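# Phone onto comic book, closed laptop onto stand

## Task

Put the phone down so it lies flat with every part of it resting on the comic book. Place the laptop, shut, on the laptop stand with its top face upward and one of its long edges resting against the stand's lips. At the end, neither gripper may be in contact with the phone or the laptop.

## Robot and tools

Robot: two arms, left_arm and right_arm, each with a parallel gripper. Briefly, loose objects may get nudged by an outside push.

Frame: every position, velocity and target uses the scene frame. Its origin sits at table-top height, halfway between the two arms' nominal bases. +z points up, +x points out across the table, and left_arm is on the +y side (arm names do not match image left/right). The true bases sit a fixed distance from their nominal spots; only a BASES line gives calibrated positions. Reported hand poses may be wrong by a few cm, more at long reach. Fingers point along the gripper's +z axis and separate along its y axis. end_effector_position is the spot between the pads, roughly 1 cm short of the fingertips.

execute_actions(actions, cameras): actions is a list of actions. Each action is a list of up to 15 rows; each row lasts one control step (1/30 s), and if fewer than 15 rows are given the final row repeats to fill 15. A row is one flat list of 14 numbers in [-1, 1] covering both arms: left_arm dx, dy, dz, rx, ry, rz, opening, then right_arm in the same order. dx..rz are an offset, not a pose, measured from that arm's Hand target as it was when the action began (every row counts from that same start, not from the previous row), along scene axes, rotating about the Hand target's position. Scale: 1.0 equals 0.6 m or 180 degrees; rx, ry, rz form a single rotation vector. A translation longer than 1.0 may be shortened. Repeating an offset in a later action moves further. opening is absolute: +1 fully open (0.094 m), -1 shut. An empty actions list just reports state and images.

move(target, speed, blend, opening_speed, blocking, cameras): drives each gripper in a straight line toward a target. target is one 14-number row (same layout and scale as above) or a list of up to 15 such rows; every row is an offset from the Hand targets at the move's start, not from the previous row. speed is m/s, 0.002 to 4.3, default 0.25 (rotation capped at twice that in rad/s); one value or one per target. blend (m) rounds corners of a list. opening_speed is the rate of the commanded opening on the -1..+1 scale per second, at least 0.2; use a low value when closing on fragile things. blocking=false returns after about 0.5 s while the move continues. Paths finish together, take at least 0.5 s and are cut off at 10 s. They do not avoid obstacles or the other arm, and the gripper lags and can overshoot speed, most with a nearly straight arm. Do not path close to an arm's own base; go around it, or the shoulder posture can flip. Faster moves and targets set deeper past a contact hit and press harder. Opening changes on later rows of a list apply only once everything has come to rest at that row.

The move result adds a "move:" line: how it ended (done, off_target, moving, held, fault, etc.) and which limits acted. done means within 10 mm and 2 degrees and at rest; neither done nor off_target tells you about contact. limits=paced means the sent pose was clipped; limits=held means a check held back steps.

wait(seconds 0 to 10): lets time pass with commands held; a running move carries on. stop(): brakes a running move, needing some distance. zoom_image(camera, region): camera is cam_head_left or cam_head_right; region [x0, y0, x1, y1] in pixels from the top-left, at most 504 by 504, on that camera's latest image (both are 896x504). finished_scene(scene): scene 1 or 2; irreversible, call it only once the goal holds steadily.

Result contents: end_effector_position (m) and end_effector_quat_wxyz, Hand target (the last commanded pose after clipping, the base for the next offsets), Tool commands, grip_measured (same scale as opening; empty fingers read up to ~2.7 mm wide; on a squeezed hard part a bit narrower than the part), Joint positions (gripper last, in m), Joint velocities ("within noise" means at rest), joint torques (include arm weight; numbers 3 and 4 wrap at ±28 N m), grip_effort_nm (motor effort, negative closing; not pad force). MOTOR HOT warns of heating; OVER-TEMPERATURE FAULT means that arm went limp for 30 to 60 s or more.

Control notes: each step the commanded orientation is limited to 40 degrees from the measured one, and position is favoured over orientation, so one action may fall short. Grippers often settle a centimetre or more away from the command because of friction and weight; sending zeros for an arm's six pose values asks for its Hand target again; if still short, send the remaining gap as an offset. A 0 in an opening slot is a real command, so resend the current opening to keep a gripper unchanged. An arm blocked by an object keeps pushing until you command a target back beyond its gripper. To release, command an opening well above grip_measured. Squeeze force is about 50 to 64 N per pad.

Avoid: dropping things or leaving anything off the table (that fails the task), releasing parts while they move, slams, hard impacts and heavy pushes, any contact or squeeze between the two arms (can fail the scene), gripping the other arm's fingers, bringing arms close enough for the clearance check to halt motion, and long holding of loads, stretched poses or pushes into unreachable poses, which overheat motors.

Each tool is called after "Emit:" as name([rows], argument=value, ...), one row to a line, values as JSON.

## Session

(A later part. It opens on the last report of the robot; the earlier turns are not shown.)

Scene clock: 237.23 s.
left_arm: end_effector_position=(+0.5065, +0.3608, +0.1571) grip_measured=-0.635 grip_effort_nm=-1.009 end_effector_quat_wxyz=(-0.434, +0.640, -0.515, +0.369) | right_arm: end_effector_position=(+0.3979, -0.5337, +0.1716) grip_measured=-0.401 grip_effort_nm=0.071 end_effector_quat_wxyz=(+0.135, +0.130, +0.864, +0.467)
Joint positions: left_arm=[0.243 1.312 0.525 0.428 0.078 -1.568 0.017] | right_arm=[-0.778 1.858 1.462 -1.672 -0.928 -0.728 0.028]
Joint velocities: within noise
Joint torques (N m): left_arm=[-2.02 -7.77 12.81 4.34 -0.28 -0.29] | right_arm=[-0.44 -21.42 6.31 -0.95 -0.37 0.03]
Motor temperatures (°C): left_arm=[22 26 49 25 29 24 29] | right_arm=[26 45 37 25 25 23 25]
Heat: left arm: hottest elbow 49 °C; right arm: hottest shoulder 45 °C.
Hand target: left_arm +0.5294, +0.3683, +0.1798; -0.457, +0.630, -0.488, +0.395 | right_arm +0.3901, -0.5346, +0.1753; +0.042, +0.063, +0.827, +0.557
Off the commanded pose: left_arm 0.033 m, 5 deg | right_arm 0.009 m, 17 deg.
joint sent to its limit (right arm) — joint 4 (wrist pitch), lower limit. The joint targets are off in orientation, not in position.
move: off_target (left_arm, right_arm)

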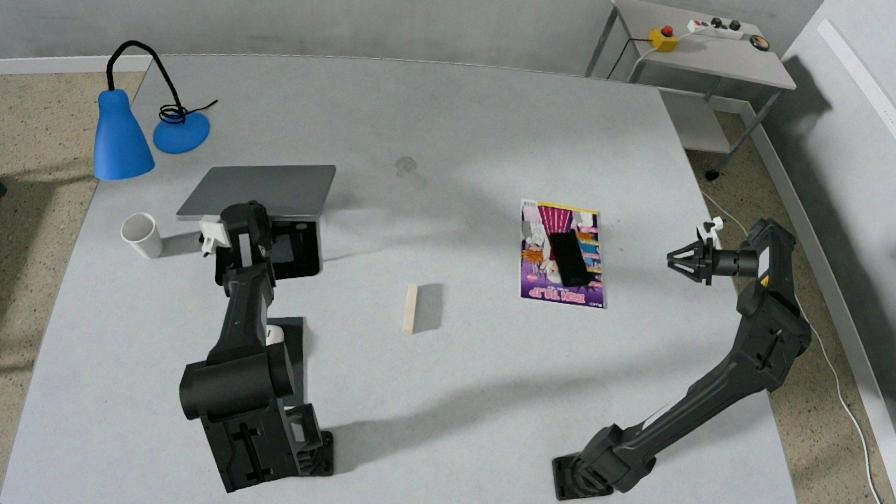

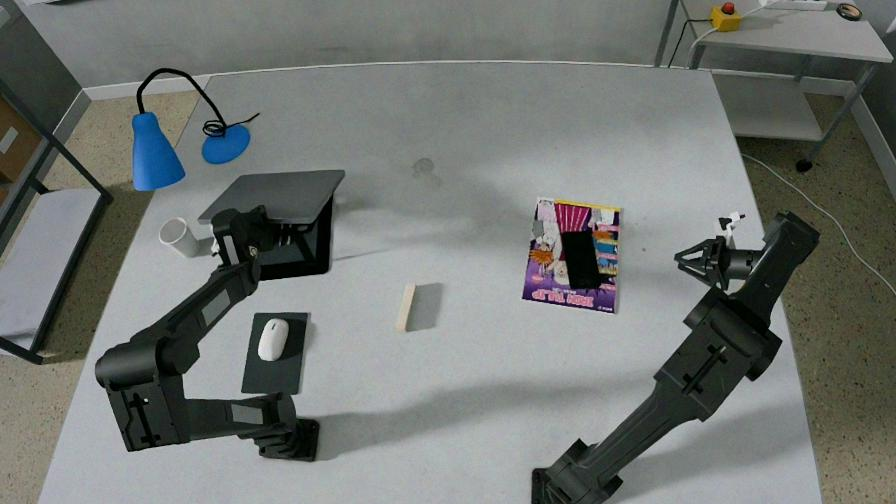

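Emit:
move([
  [0,0,0.09,0,0.03,0.02,-0.9,0,0,0,0,0,0,-0.4],
  [-0.061,0.012,0.09,-0.011,0.054,0.033,-0.9,0,0,0,0,0,0,-0.4],
], speed=0.08)

Emit:
zoom_image(camera="cam_head_left", region=[130, 90, 430, 300])

Emit:
zoom_image(camera="cam_head_right", region=[130, 90, 430, 300])

Scene clock: 251.13 s.
left_arm: end_effector_position=(+0.4698, +0.3621, +0.1543) grip_measured=-0.636 grip_effort_nm=-1.009 end_effector_quat_wxyz=(-0.373, +0.705, -0.540, +0.268) | right_arm: end_effector_position=(+0.3979, -0.5337, +0.1716) grip_measured=-0.401 grip_effort_nm=0.071 end_effector_quat_wxyz=(+0.135, +0.130, +0.864, +0.467)
Joint positions: left_arm=[0.225 1.164 0.586 -0.038 -0.033 -1.563 0.017] | right_arm=[-0.778 1.858 1.462 -1.672 -0.928 -0.728 0.028]
Joint velocities: within noise
Joint torques (N m): left_arm=[0.56 -14.8 16.92 2.28 0.09 -0.54] | right_arm=[-0.32 -21.54 6.31 -0.95 -0.37 0.01]
Motor temperatures (°C): left_arm=[22 26 47 25 29 24 29] | right_arm=[26 45 37 25 25 23 25]
Heat: left arm: hottest elbow 47 °C; right arm: hottest shoulder 45 °C.
Hand target: left_arm +0.4928, +0.3755, +0.2339; -0.423, +0.694, -0.485, +0.324 | right_arm +0.3901, -0.5346, +0.1753; +0.042, +0.063, +0.827, +0.557
Off the commanded pose: left_arm 0.084 m, 11 deg | right_arm 0.009 m, 17 deg.
joint sent to its limit (right arm) — joint 4 (wrist pitch), lower limit. The joint targets are off in orientation, not in position.
move: off_target (left_arm, right_arm)

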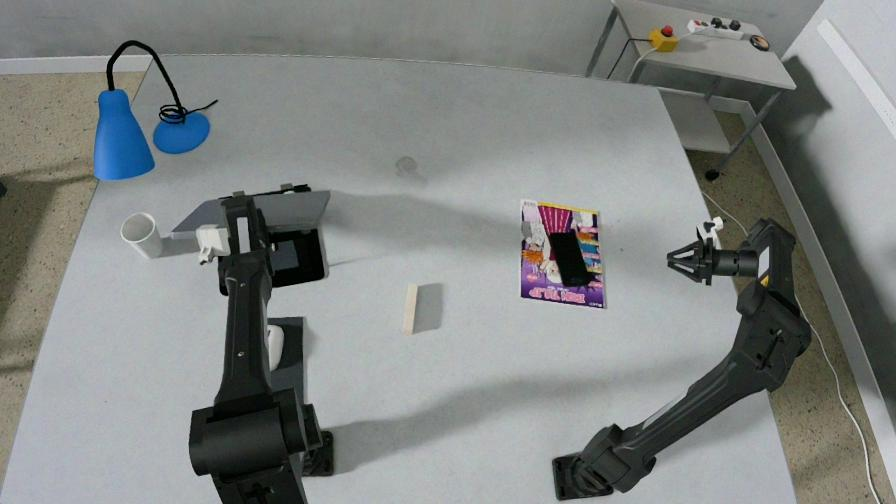

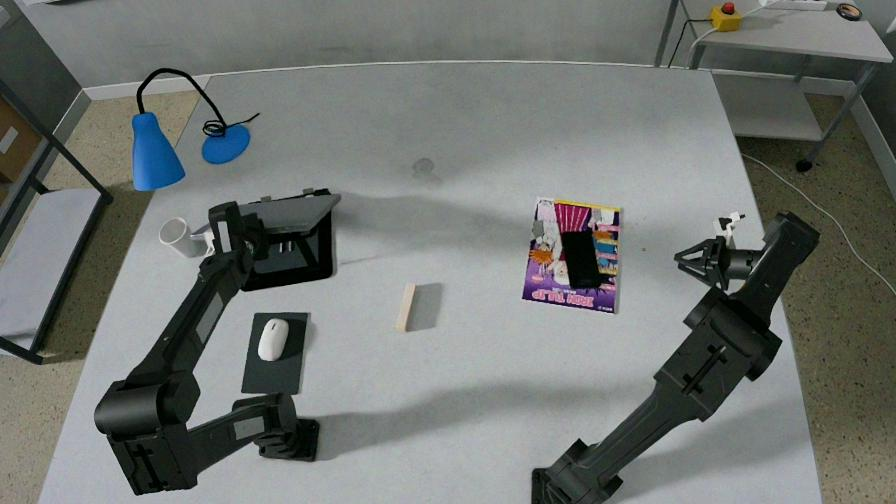

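Scaled by 1.680.

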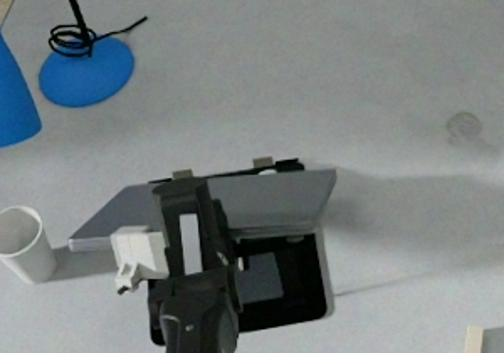

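Scaled by 1.680.

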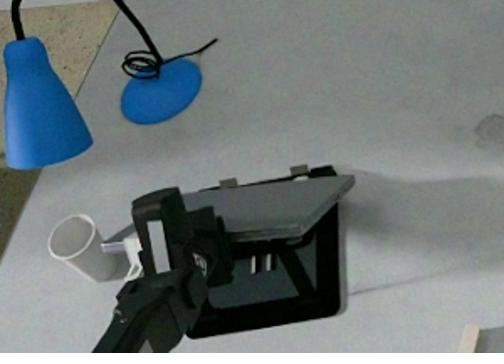

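Emit:
move([
  [0,0.02,0.02,0,0,0.03,-0.9,0,0,0,0,0,0,-0.4],
  [0.045,0.03,-0.03,0,0,0.03,-0.9,0,0,0,0,0,0,-0.4],
], speed=0.06)

Emit:
zoom_image(camera="cam_head_left", region=[130, 90, 430, 300])

Emit:
zoom_image(camera="cam_head_right", region=[130, 90, 430, 300])

Scene clock: 263.07 s.
left_arm: end_effector_position=(+0.4753, +0.3792, +0.1461) grip_measured=-0.636 grip_effort_nm=-1.009 end_effector_quat_wxyz=(-0.394, +0.725, -0.509, +0.246) | right_arm: end_effector_position=(+0.3979, -0.5337, +0.1716) grip_measured=-0.401 grip_effort_nm=0.061 end_effector_quat_wxyz=(+0.135, +0.130, +0.864, +0.467)
Joint positions: left_arm=[0.226 1.216 0.593 0.012 -0.12 -1.601 0.017] | right_arm=[-0.778 1.858 1.462 -1.672 -0.928 -0.728 0.028]
Joint velocities: within noise
Joint torques (N m): left_arm=[-1.14 -10.29 19.34 3.03 -0.15 -0.66] | right_arm=[-0.38 -21.54 6.31 -0.92 -0.37 0.03]
Motor temperatures (°C): left_arm=[22 26 46 25 29 24 29] | right_arm=[26 45 37 25 25 23 25]
Heat: left arm: hottest elbow 46 °C; right arm: hottest shoulder 45 °C.
Hand target: left_arm +0.5199, +0.3935, +0.2158; -0.437, +0.716, -0.452, +0.304 | right_arm +0.3901, -0.5346, +0.1753; +0.042, +0.063, +0.827, +0.557
Off the commanded pose: left_arm 0.084 m, 11 deg | right_arm 0.009 m, 17 deg.
joint sent to its limit (right arm) — joint 4 (wrist pitch), lower limit. The joint targets are off in orientation, not in position.
move: off_target (left_arm, right_arm)

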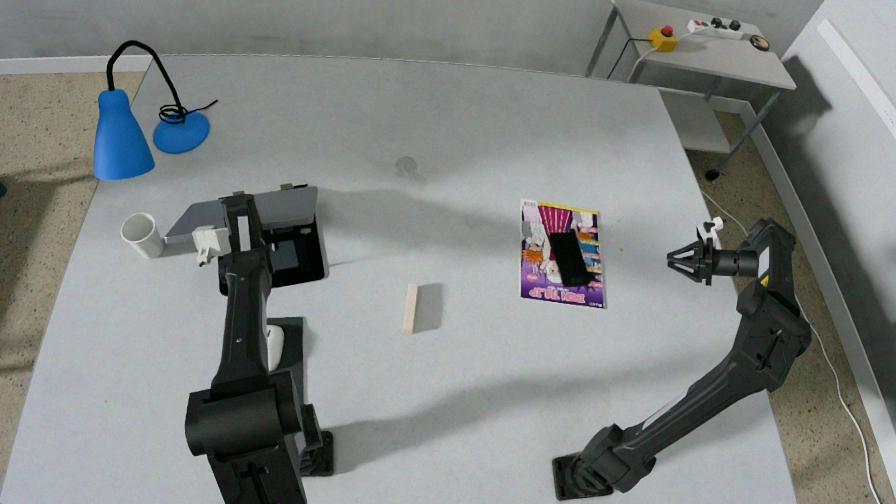

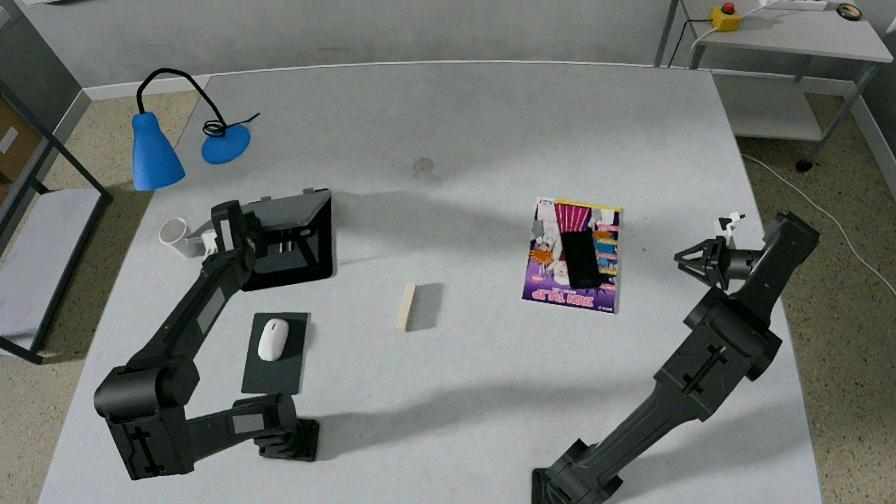

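Scaled by 1.680.

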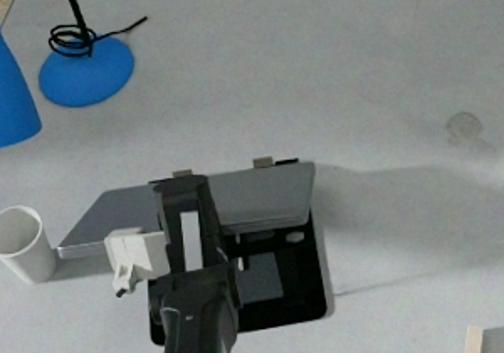

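Scaled by 1.680.

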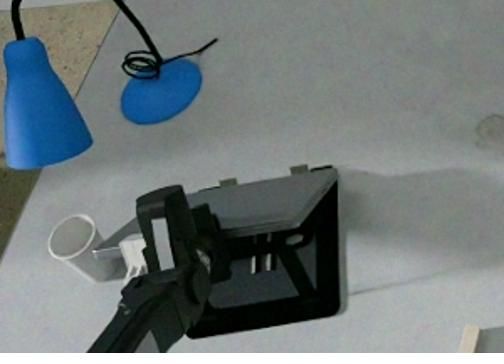

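Emit:
move(target=[0.045,-0.01,0.0,0,0,0.008,-0.9,0,0,0,0,0,0,-0.4], speed=0.05)

Emit:
zoom_image(camera="cam_head_left", region=[130, 90, 430, 300])

Emit:
zoom_image(camera="cam_head_right", region=[130, 90, 430, 300])

Scene clock: 270.63 s.
left_arm: end_effector_position=(+0.4890, +0.3791, +0.1454) grip_measured=-0.636 grip_effort_nm=-1.009 end_effector_quat_wxyz=(-0.399, +0.735, -0.496, +0.235) | right_arm: end_effector_position=(+0.3979, -0.5337, +0.1716) grip_measured=-0.401 grip_effort_nm=0.066 end_effector_quat_wxyz=(+0.135, +0.130, +0.864, +0.467)
Joint positions: left_arm=[0.197 1.26 0.629 0.012 -0.18 -1.636 0.017] | right_arm=[-0.778 1.858 1.462 -1.672 -0.928 -0.728 0.028]
Joint velocities: within noise
Joint torques (N m): left_arm=[-1.9 -10.23 21.2 3.12 -0.23 -0.63] | right_arm=[-0.32 -21.48 6.31 -0.96 -0.37 0.03]
Motor temperatures (°C): left_arm=[22 26 47 25 29 24 29] | right_arm=[26 45 37 25 25 23 25]
Heat: left arm: hottest elbow 47 °C; right arm: hottest shoulder 45 °C.
Hand target: left_arm +0.5468, +0.3876, +0.2158; -0.441, +0.721, -0.443, +0.298 | right_arm +0.3901, -0.5346, +0.1753; +0.042, +0.063, +0.827, +0.557
Off the commanded pose: left_arm 0.092 m, 11 deg | right_arm 0.009 m, 17 deg.
joint sent to its limit (right arm) — joint 4 (wrist pitch), lower limit. The joint targets are off in orientation, not in position.
move: off_target (left_arm, right_arm)

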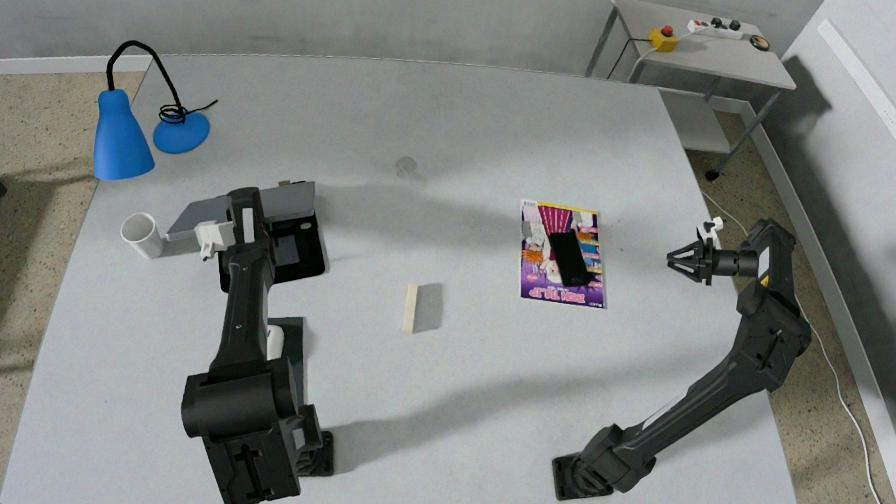

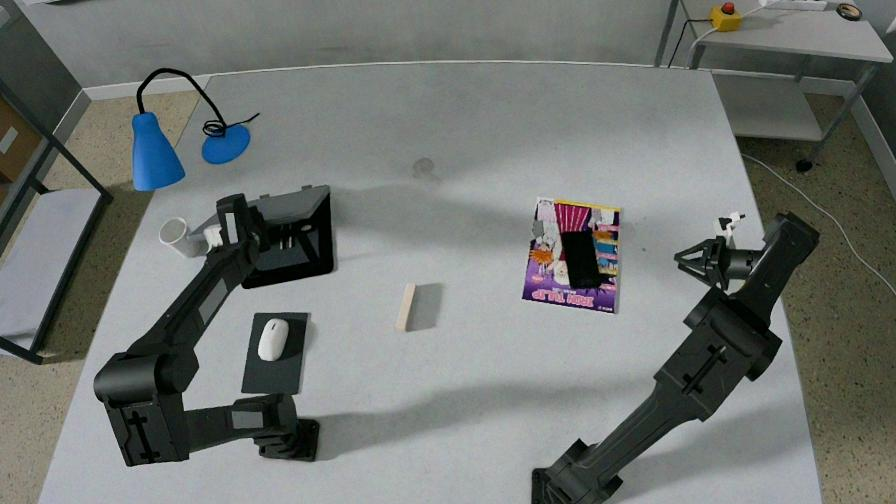

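Scaled by 1.680.

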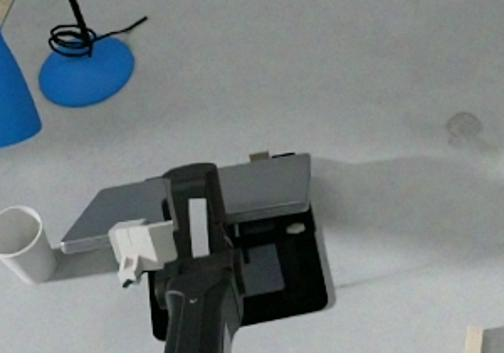

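Scaled by 1.680.

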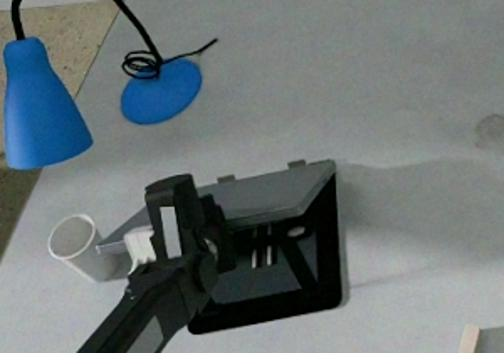

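Emit:
move(target=[-0.1,-0.005,-0.125,-0.016,-0.004,0.005,-0.9,0,0,0,0,0,0,-0.4], speed=0.06)

Emit:
zoom_image(camera="cam_head_left", region=[130, 90, 430, 300])

Emit:
zoom_image(camera="cam_head_right", region=[130, 90, 430, 300])

Scene clock: 278.93 s.
left_arm: end_effector_position=(+0.4884, +0.3782, +0.1488) grip_measured=-0.637 grip_effort_nm=-1.004 end_effector_quat_wxyz=(-0.435, +0.716, -0.462, +0.291) | right_arm: end_effector_position=(+0.3979, -0.5337, +0.1716) grip_measured=-0.401 grip_effort_nm=0.061 end_effector_quat_wxyz=(+0.135, +0.130, +0.864, +0.467)
Joint positions: left_arm=[0.204 1.264 0.545 0.245 -0.157 -1.667 0.017] | right_arm=[-0.778 1.858 1.462 -1.672 -0.928 -0.728 0.028]
Joint velocities: within noise
Joint torques (N m): left_arm=[0.03 -8.12 7.54 3.44 0.19 -0.65] | right_arm=[-0.32 -21.54 6.32 -0.98 -0.37 0.03]
Motor temperatures (°C): left_arm=[22 26 50 24 29 24 29] | right_arm=[26 45 37 25 25 23 25]
Heat: left arm: hottest elbow 50 °C; right arm: hottest shoulder 45 °C.
Hand target: left_arm +0.4869, +0.3846, +0.1408; -0.428, +0.734, -0.427, +0.310 | right_arm +0.3901, -0.5346, +0.1753; +0.042, +0.063, +0.827, +0.557
Off the commanded pose: left_arm 0.010 m, 5 deg | right_arm 0.009 m, 17 deg.
joint sent to its limit (right arm) — joint 4 (wrist pitch), lower limit. The joint targets are off in orientation, not in position.
move: off_target (left_arm, right_arm)

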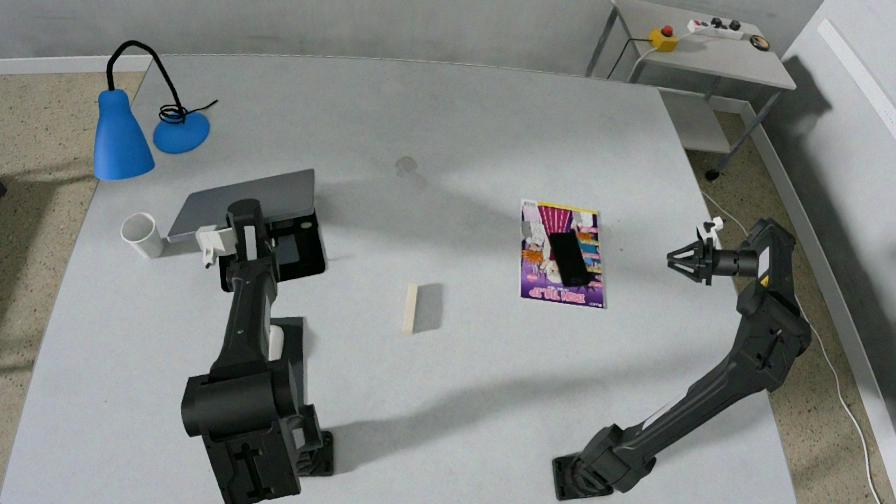

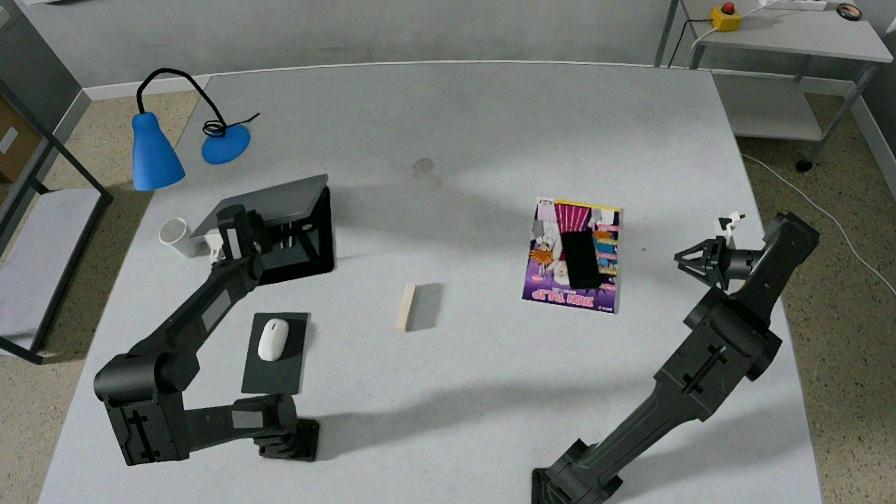

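Scaled by 1.680.

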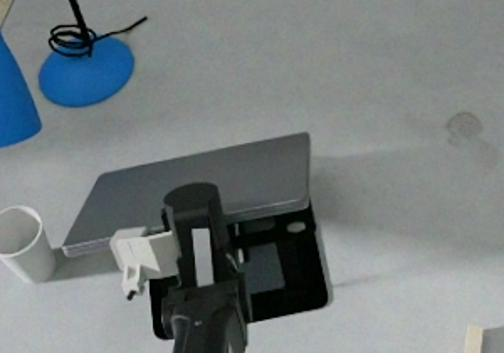

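Scaled by 1.680.

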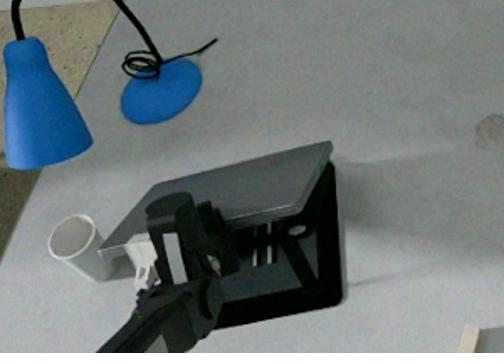

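Emit:
move(target=[0,0,0,0,0,0,-0.35,0,0,0,0,0,0,-0.4], opening_speed=0.2)

Emit:
zoom_image(camera="cam_head_left", region=[130, 90, 430, 300])

Emit:
zoom_image(camera="cam_head_right", region=[130, 90, 430, 300])

Scene clock: 288.27 s.
left_arm: end_effector_position=(+0.4921, +0.3806, +0.1584) grip_measured=-0.353 grip_effort_nm=0.168 end_effector_quat_wxyz=(-0.444, +0.715, -0.442, +0.309) | right_arm: end_effector_position=(+0.3979, -0.5337, +0.1716) grip_measured=-0.401 grip_effort_nm=0.061 end_effector_quat_wxyz=(+0.135, +0.130, +0.864, +0.467)
Joint positions: left_arm=[0.207 1.263 0.545 0.285 -0.157 -1.698 0.03] | right_arm=[-0.778 1.858 1.462 -1.672 -0.928 -0.728 0.028]
Joint velocities: within noise
Joint torques (N m): left_arm=[-0.67 -7.82 7.58 2.25 0.11 -0.37] | right_arm=[-0.38 -21.6 6.31 -0.94 -0.37 0.03]
Motor temperatures (°C): left_arm=[22 26 47 24 29 24 29] | right_arm=[26 45 37 25 25 23 25]
Heat: left arm: hottest elbow 47 °C; right arm: hottest shoulder 45 °C.
Hand target: left_arm +0.4869, +0.3845, +0.1408; -0.428, +0.734, -0.427, +0.310 | right_arm +0.3901, -0.5346, +0.1753; +0.042, +0.063, +0.827, +0.557
Off the commanded pose: left_arm 0.019 m, 3 deg | right_arm 0.009 m, 17 deg.
joint sent to its limit (right arm) — joint 4 (wrist pitch), lower limit. The joint targets are off in orientation, not in position.
move: off_target (left_arm, right_arm)

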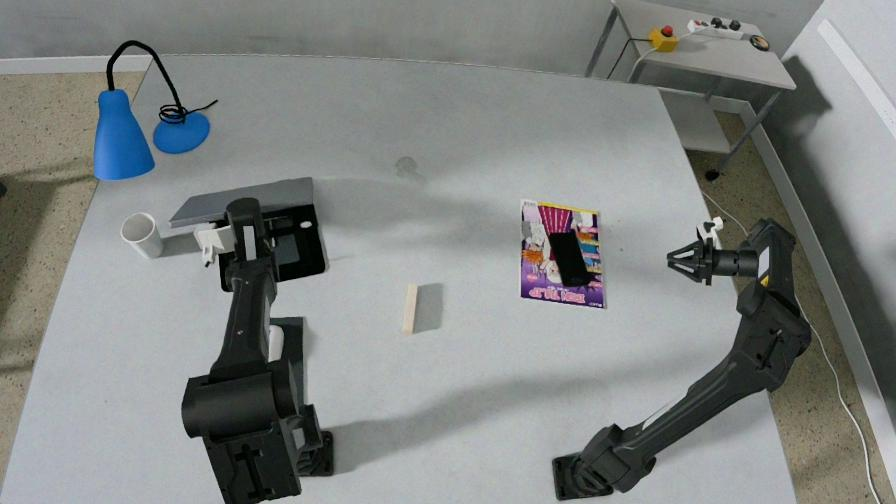

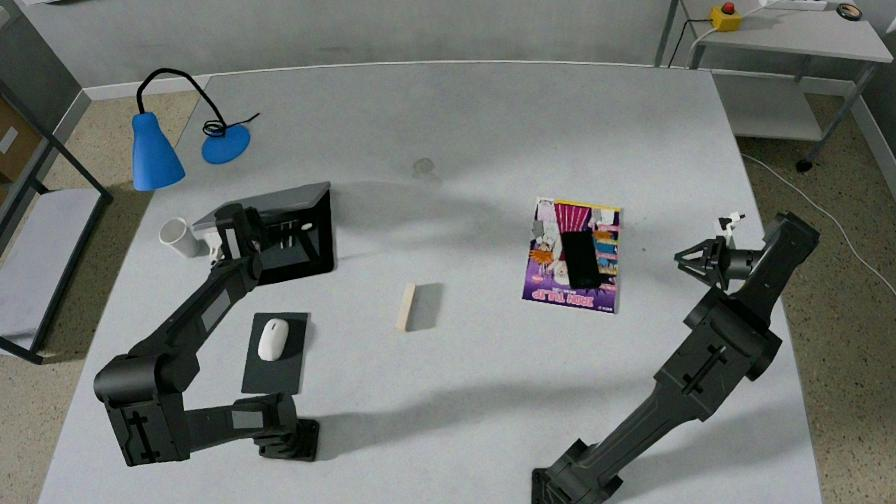

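Scaled by 1.680.

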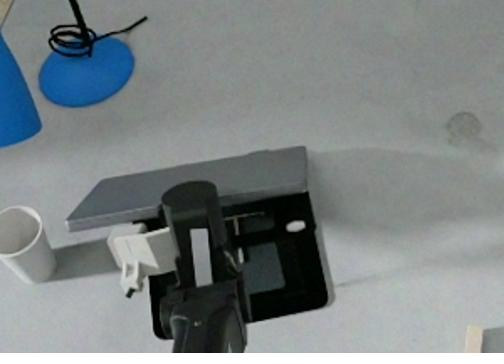

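Scaled by 1.680.

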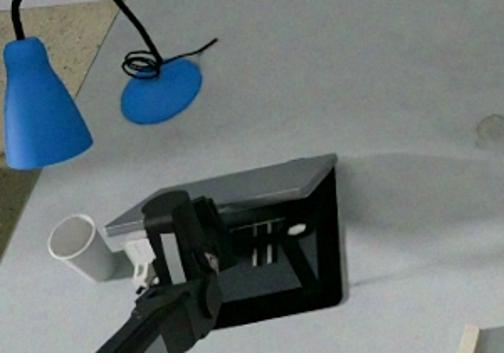

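Emit:
move(target=[-0.128,-0.065,0.09,0,0,0,-0.35,0,0,0,0,0,0,-0.4], speed=0.05)

Emit:
zoom_image(camera="cam_head_left", region=[130, 90, 430, 300])

Emit:
zoom_image(camera="cam_head_right", region=[130, 90, 430, 300])

Scene clock: 298.17 s.
left_arm: end_effector_position=(+0.4128, +0.3516, +0.1968) grip_measured=-0.352 grip_effort_nm=0.129 end_effector_quat_wxyz=(-0.432, +0.734, -0.425, +0.307) | right_arm: end_effector_position=(+0.3979, -0.5337, +0.1716) grip_measured=-0.401 grip_effort_nm=0.061 end_effector_quat_wxyz=(+0.135, +0.130, +0.864, +0.467)
Joint positions: left_arm=[0.156 0.879 0.447 -0.033 -0.218 -1.772 0.03] | right_arm=[-0.778 1.858 1.462 -1.672 -0.928 -0.728 0.028]
Joint velocities: within noise
Joint torques (N m): left_arm=[-2.43 -5.71 9.78 1.29 -0.25 -0.05] | right_arm=[-0.32 -21.42 6.31 -0.92 -0.36 0.03]
Motor temperatures (°C): left_arm=[22 26 46 24 28 24 29] | right_arm=[26 45 37 25 25 23 25]
Heat: left arm: hottest elbow 46 °C; right arm: hottest shoulder 45 °C.
Hand target: left_arm +0.4100, +0.3456, +0.1948; -0.428, +0.734, -0.427, +0.310 | right_arm +0.3901, -0.5346, +0.1753; +0.042, +0.063, +0.827, +0.557
Off the commanded pose: left_arm 0.007 m, 1 deg | right_arm 0.009 m, 17 deg.
joint sent to its limit (right arm) — joint 4 (wrist pitch), lower limit. The joint targets are off in orientation, not in position.
move: off_target (right_arm)

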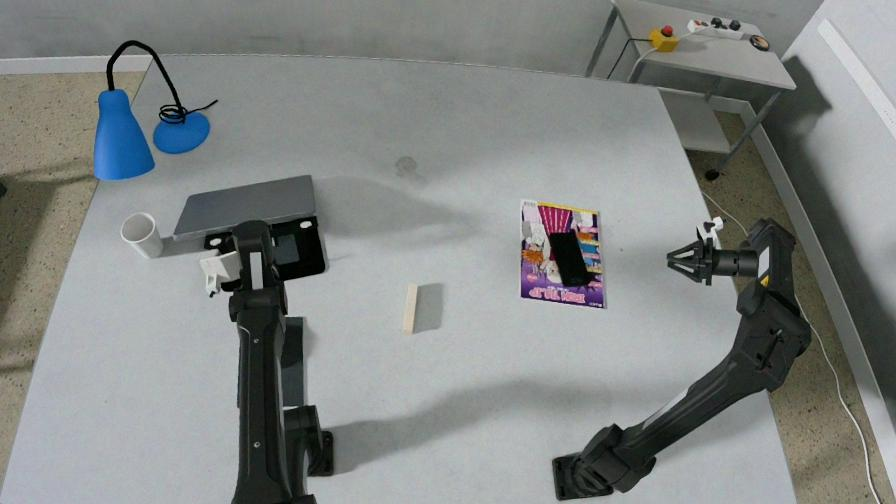

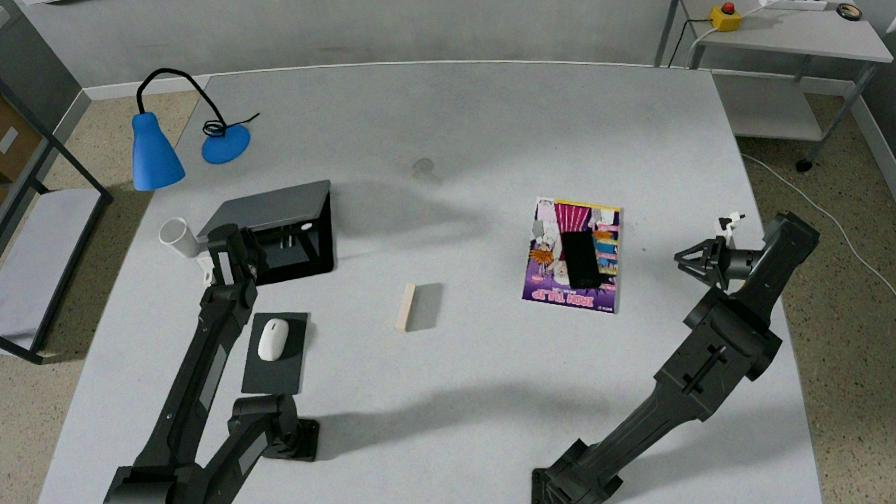

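Scaled by 1.680.

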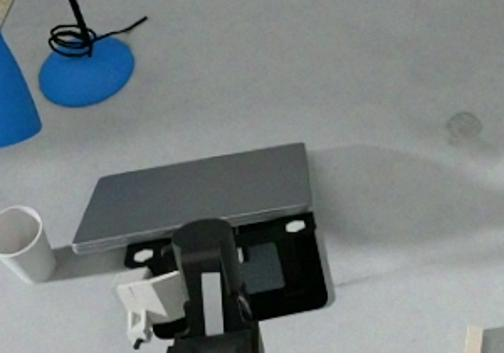

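Scaled by 1.680.

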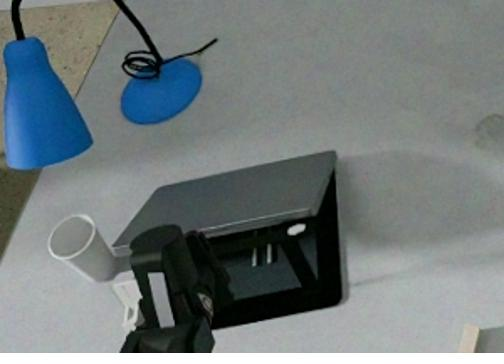

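Emit:
move(target=[-0.12,0.06,0.1,0,0,0,-0.35,0,0,0,0,0,0,-0.4], speed=0.15)

Emit:
zoom_image(camera="cam_head_left", region=[160, 160, 340, 300])

Emit:
zoom_image(camera="cam_head_right", region=[180, 160, 360, 300])

Scene clock: 305.13 s.
left_arm: end_effector_position=(+0.3352, +0.3753, +0.2283) grip_measured=-0.352 grip_effort_nm=0.125 end_effector_quat_wxyz=(-0.410, +0.743, -0.433, +0.304) | right_arm: end_effector_position=(+0.3979, -0.5337, +0.1716) grip_measured=-0.401 grip_effort_nm=0.061 end_effector_quat_wxyz=(+0.135, +0.130, +0.864, +0.467)
Joint positions: left_arm=[0.388 0.558 0.447 -0.388 0.01 -1.675 0.03] | right_arm=[-0.778 1.858 1.462 -1.672 -0.928 -0.728 0.028]
Joint velocities: within noise
Joint torques (N m): left_arm=[-0.73 -2.37 15.71 1.36 0.04 0.18] | right_arm=[-0.38 -21.48 6.31 -0.95 -0.37 0.03]
Motor temperatures (°C): left_arm=[22 26 44 24 28 24 28] | right_arm=[26 45 37 25 25 23 25]
Heat: left arm: hottest elbow 44 °C; right arm: hottest shoulder 45 °C.
Hand target: left_arm +0.3380, +0.3816, +0.2548; -0.428, +0.734, -0.427, +0.310 | right_arm +0.3901, -0.5346, +0.1753; +0.042, +0.063, +0.827, +0.557
Off the commanded pose: left_arm 0.027 m, 3 deg | right_arm 0.009 m, 17 deg.
joint sent to its limit (right arm) — joint 4 (wrist pitch), lower limit. The joint targets are off in orientation, not in position.
move: off_target (left_arm, right_arm)

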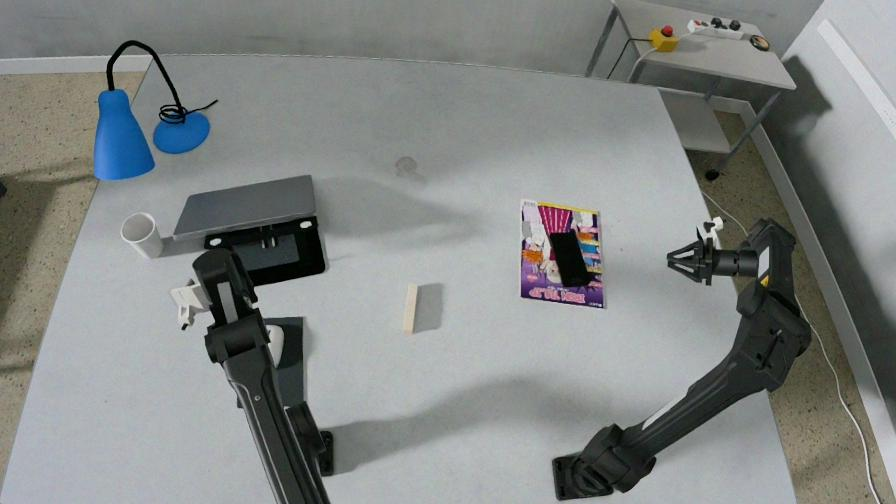

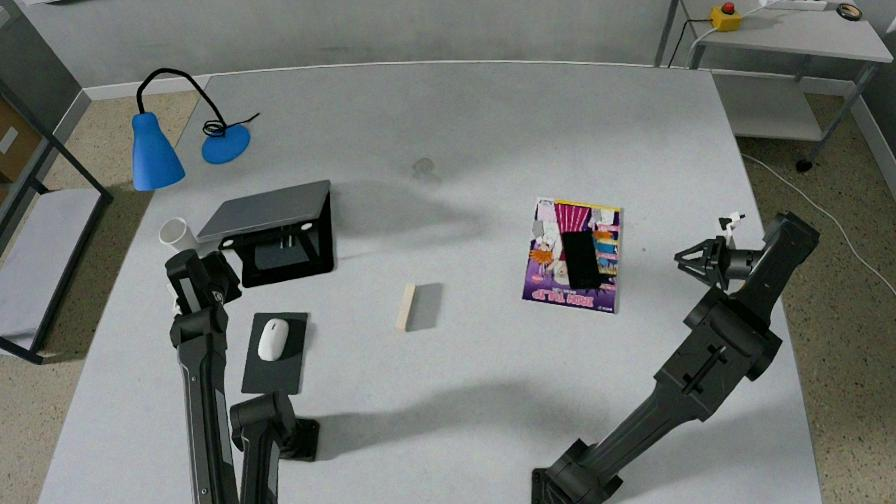

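Scaled by 2.800.

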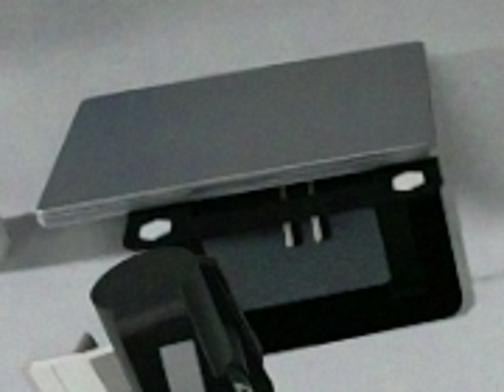

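Scaled by 2.800.

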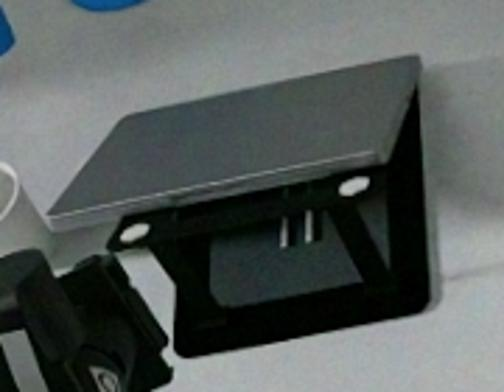

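Emit:
move([
  [0.037,0.2,0.15,-0.05,0.17,-0.036,-1,0,0,0,0,0,0,-0.4],
  [0.153,0.381,0.05,-0.101,0.341,-0.073,-1,0,0,0,0,0,0,-0.4],
], speed=0.25)

Emit:
zoom_image(camera="cam_head_left", region=[110, 130, 340, 300])

Emit:
zoom_image(camera="cam_head_right", region=[130, 130, 360, 300])

Scene clock: 336.27 s.
left_arm: end_effector_position=(+0.4211, +0.5982, +0.2606) grip_measured=-0.981 grip_effort_nm=-1.004 end_effector_quat_wxyz=(+0.027, +0.794, -0.607, -0.004) | right_arm: end_effector_position=(+0.3979, -0.5337, +0.1716) grip_measured=-0.401 grip_effort_nm=0.071 end_effector_quat_wxyz=(+0.135, +0.130, +0.864, +0.467)
Joint positions: left_arm=[0.711 1.76 1.804 -1.669 0.002 -1.097 0.001] | right_arm=[-0.778 1.858 1.462 -1.672 -0.928 -0.728 0.028]
Joint velocities: within noise
Joint torques (N m): left_arm=[-1.08 -18.49 16.09 0.08 -0.18 0.07] | right_arm=[-0.38 -21.48 6.31 -0.95 -0.37 0.03]
Motor temperatures (°C): left_arm=[22 26 44 24 28 24 28] | right_arm=[26 45 37 25 25 23 25]
Heat: left arm: hottest elbow 44 °C; right arm: hottest shoulder 45 °C.
Hand target: left_arm +0.4298, +0.6101, +0.2848; +0.000, +0.793, -0.609, +0.000 | right_arm +0.3901, -0.5346, +0.1753; +0.042, +0.063, +0.827, +0.557
Off the commanded pose: left_arm 0.028 m, 3 deg | right_arm 0.009 m, 17 deg.
joint sent to its limit (right arm) — joint 4 (wrist pitch), lower limit. The joint targets are off in orientation, not in position.
move: off_target (left_arm, right_arm)

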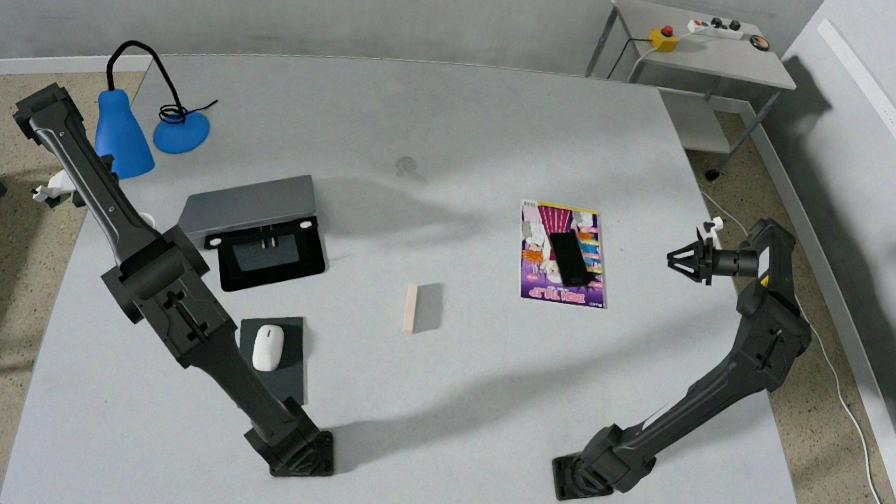

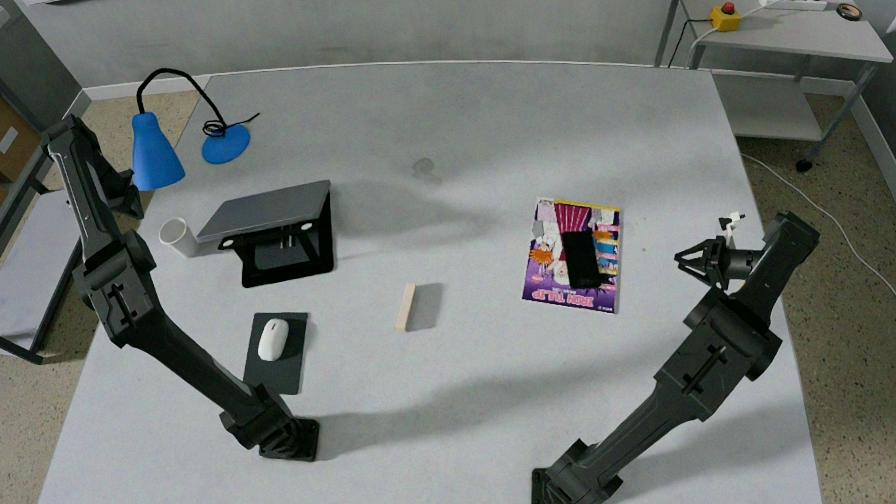

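Scaled by 2.191.

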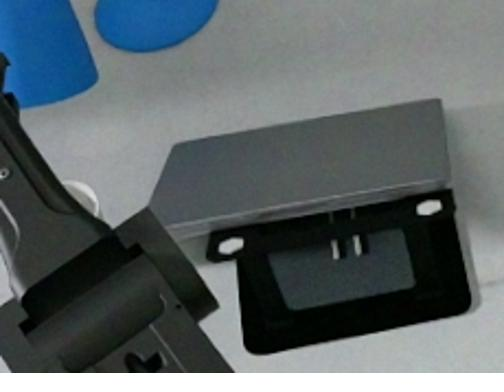

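Scaled by 2.191.

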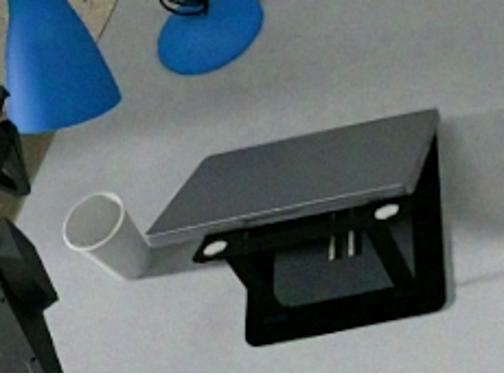

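Emit:
zoom_image(camera="cam_head_right", region=[20, 90, 280, 290])

Emit:
zoom_image(camera="cam_head_left", region=[0, 60, 260, 260])

Scaled by 1.938.

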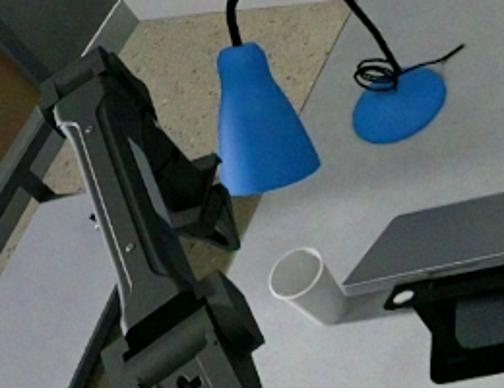

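Scaled by 1.938.

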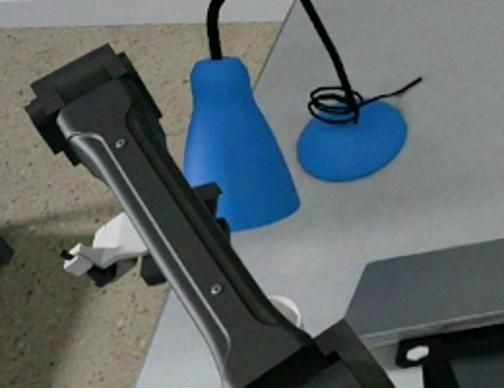

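Emit:
move([
  [-0.1,-0.08,0.05,0,-0.15,0,0.0,0,0,0,0,0,0,-0.4],
  [-0.16,-0.125,-0.1,0.034,-0.3575,-0.037,0.0,0,0,0,0,0,0,-0.4],
], speed=0.25)

Emit:
zoom_image(camera="cam_head_left", region=[110, 150, 340, 320])

Emit:
zoom_image(camera="cam_head_right", region=[130, 150, 360, 320])

Scene clock: 357.97 s.
left_arm: end_effector_position=(+0.3384, +0.5332, +0.2194) grip_measured=-0.002 grip_effort_nm=0.125 end_effector_quat_wxyz=(-0.352, +0.637, -0.563, +0.393) | right_arm: end_effector_position=(+0.3979, -0.5337, +0.1716) grip_measured=-0.401 grip_effort_nm=0.061 end_effector_quat_wxyz=(+0.135, +0.130, +0.864, +0.467)
Joint positions: left_arm=[1.055 1.144 0.729 -0.391 0.909 -0.998 0.047] | right_arm=[-0.778 1.858 1.462 -1.672 -0.928 -0.728 0.028]
Joint velocities: within noise
Joint torques (N m): left_arm=[-0.91 -10.7 9.4 2 0.42 -0.03] | right_arm=[-0.38 -21.48 6.3 -0.96 -0.37 0.03]
Motor temperatures (°C): left_arm=[22 27 44 24 28 24 29] | right_arm=[26 45 37 25 25 23 25]
Heat: left arm: hottest elbow 44 °C; right arm: hottest shoulder 45 °C.
Hand target: left_arm +0.3338, +0.5352, +0.2247; -0.364, +0.635, -0.558, +0.390 | right_arm +0.3901, -0.5346, +0.1753; +0.042, +0.063, +0.827, +0.557
Off the commanded pose: left_arm 0.007 m, 2 deg | right_arm 0.009 m, 17 deg.
joint sent to its limit (right arm) — joint 4 (wrist pitch), lower limit. The joint targets are off in orientation, not in position.
move: off_target (right_arm)

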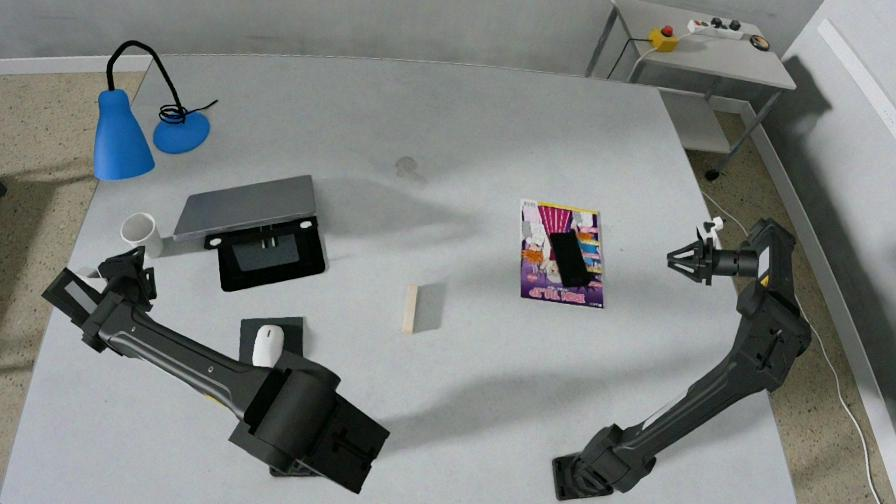

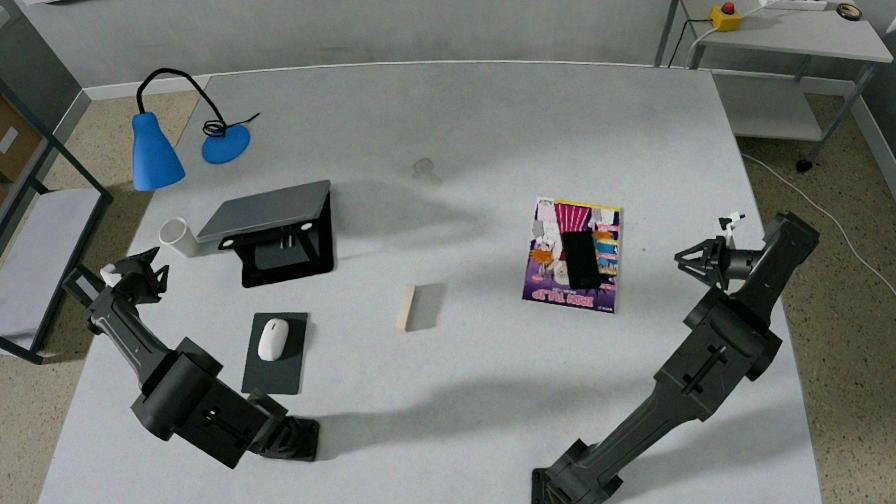

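Scaled by 2.191.

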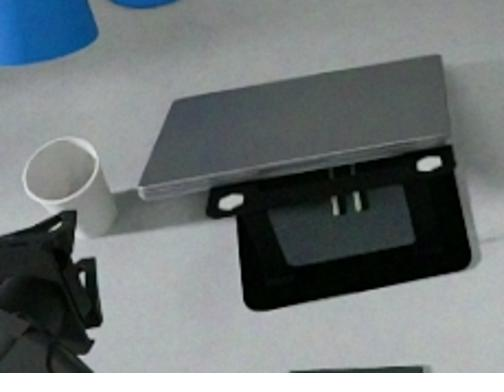

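Scaled by 2.191.

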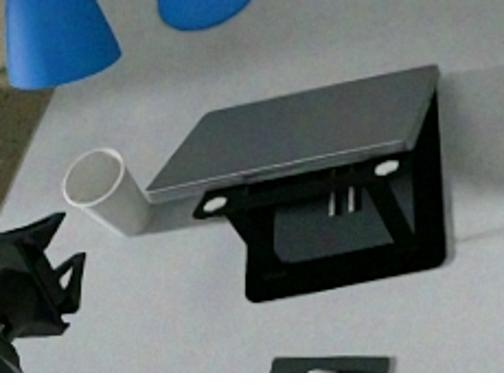

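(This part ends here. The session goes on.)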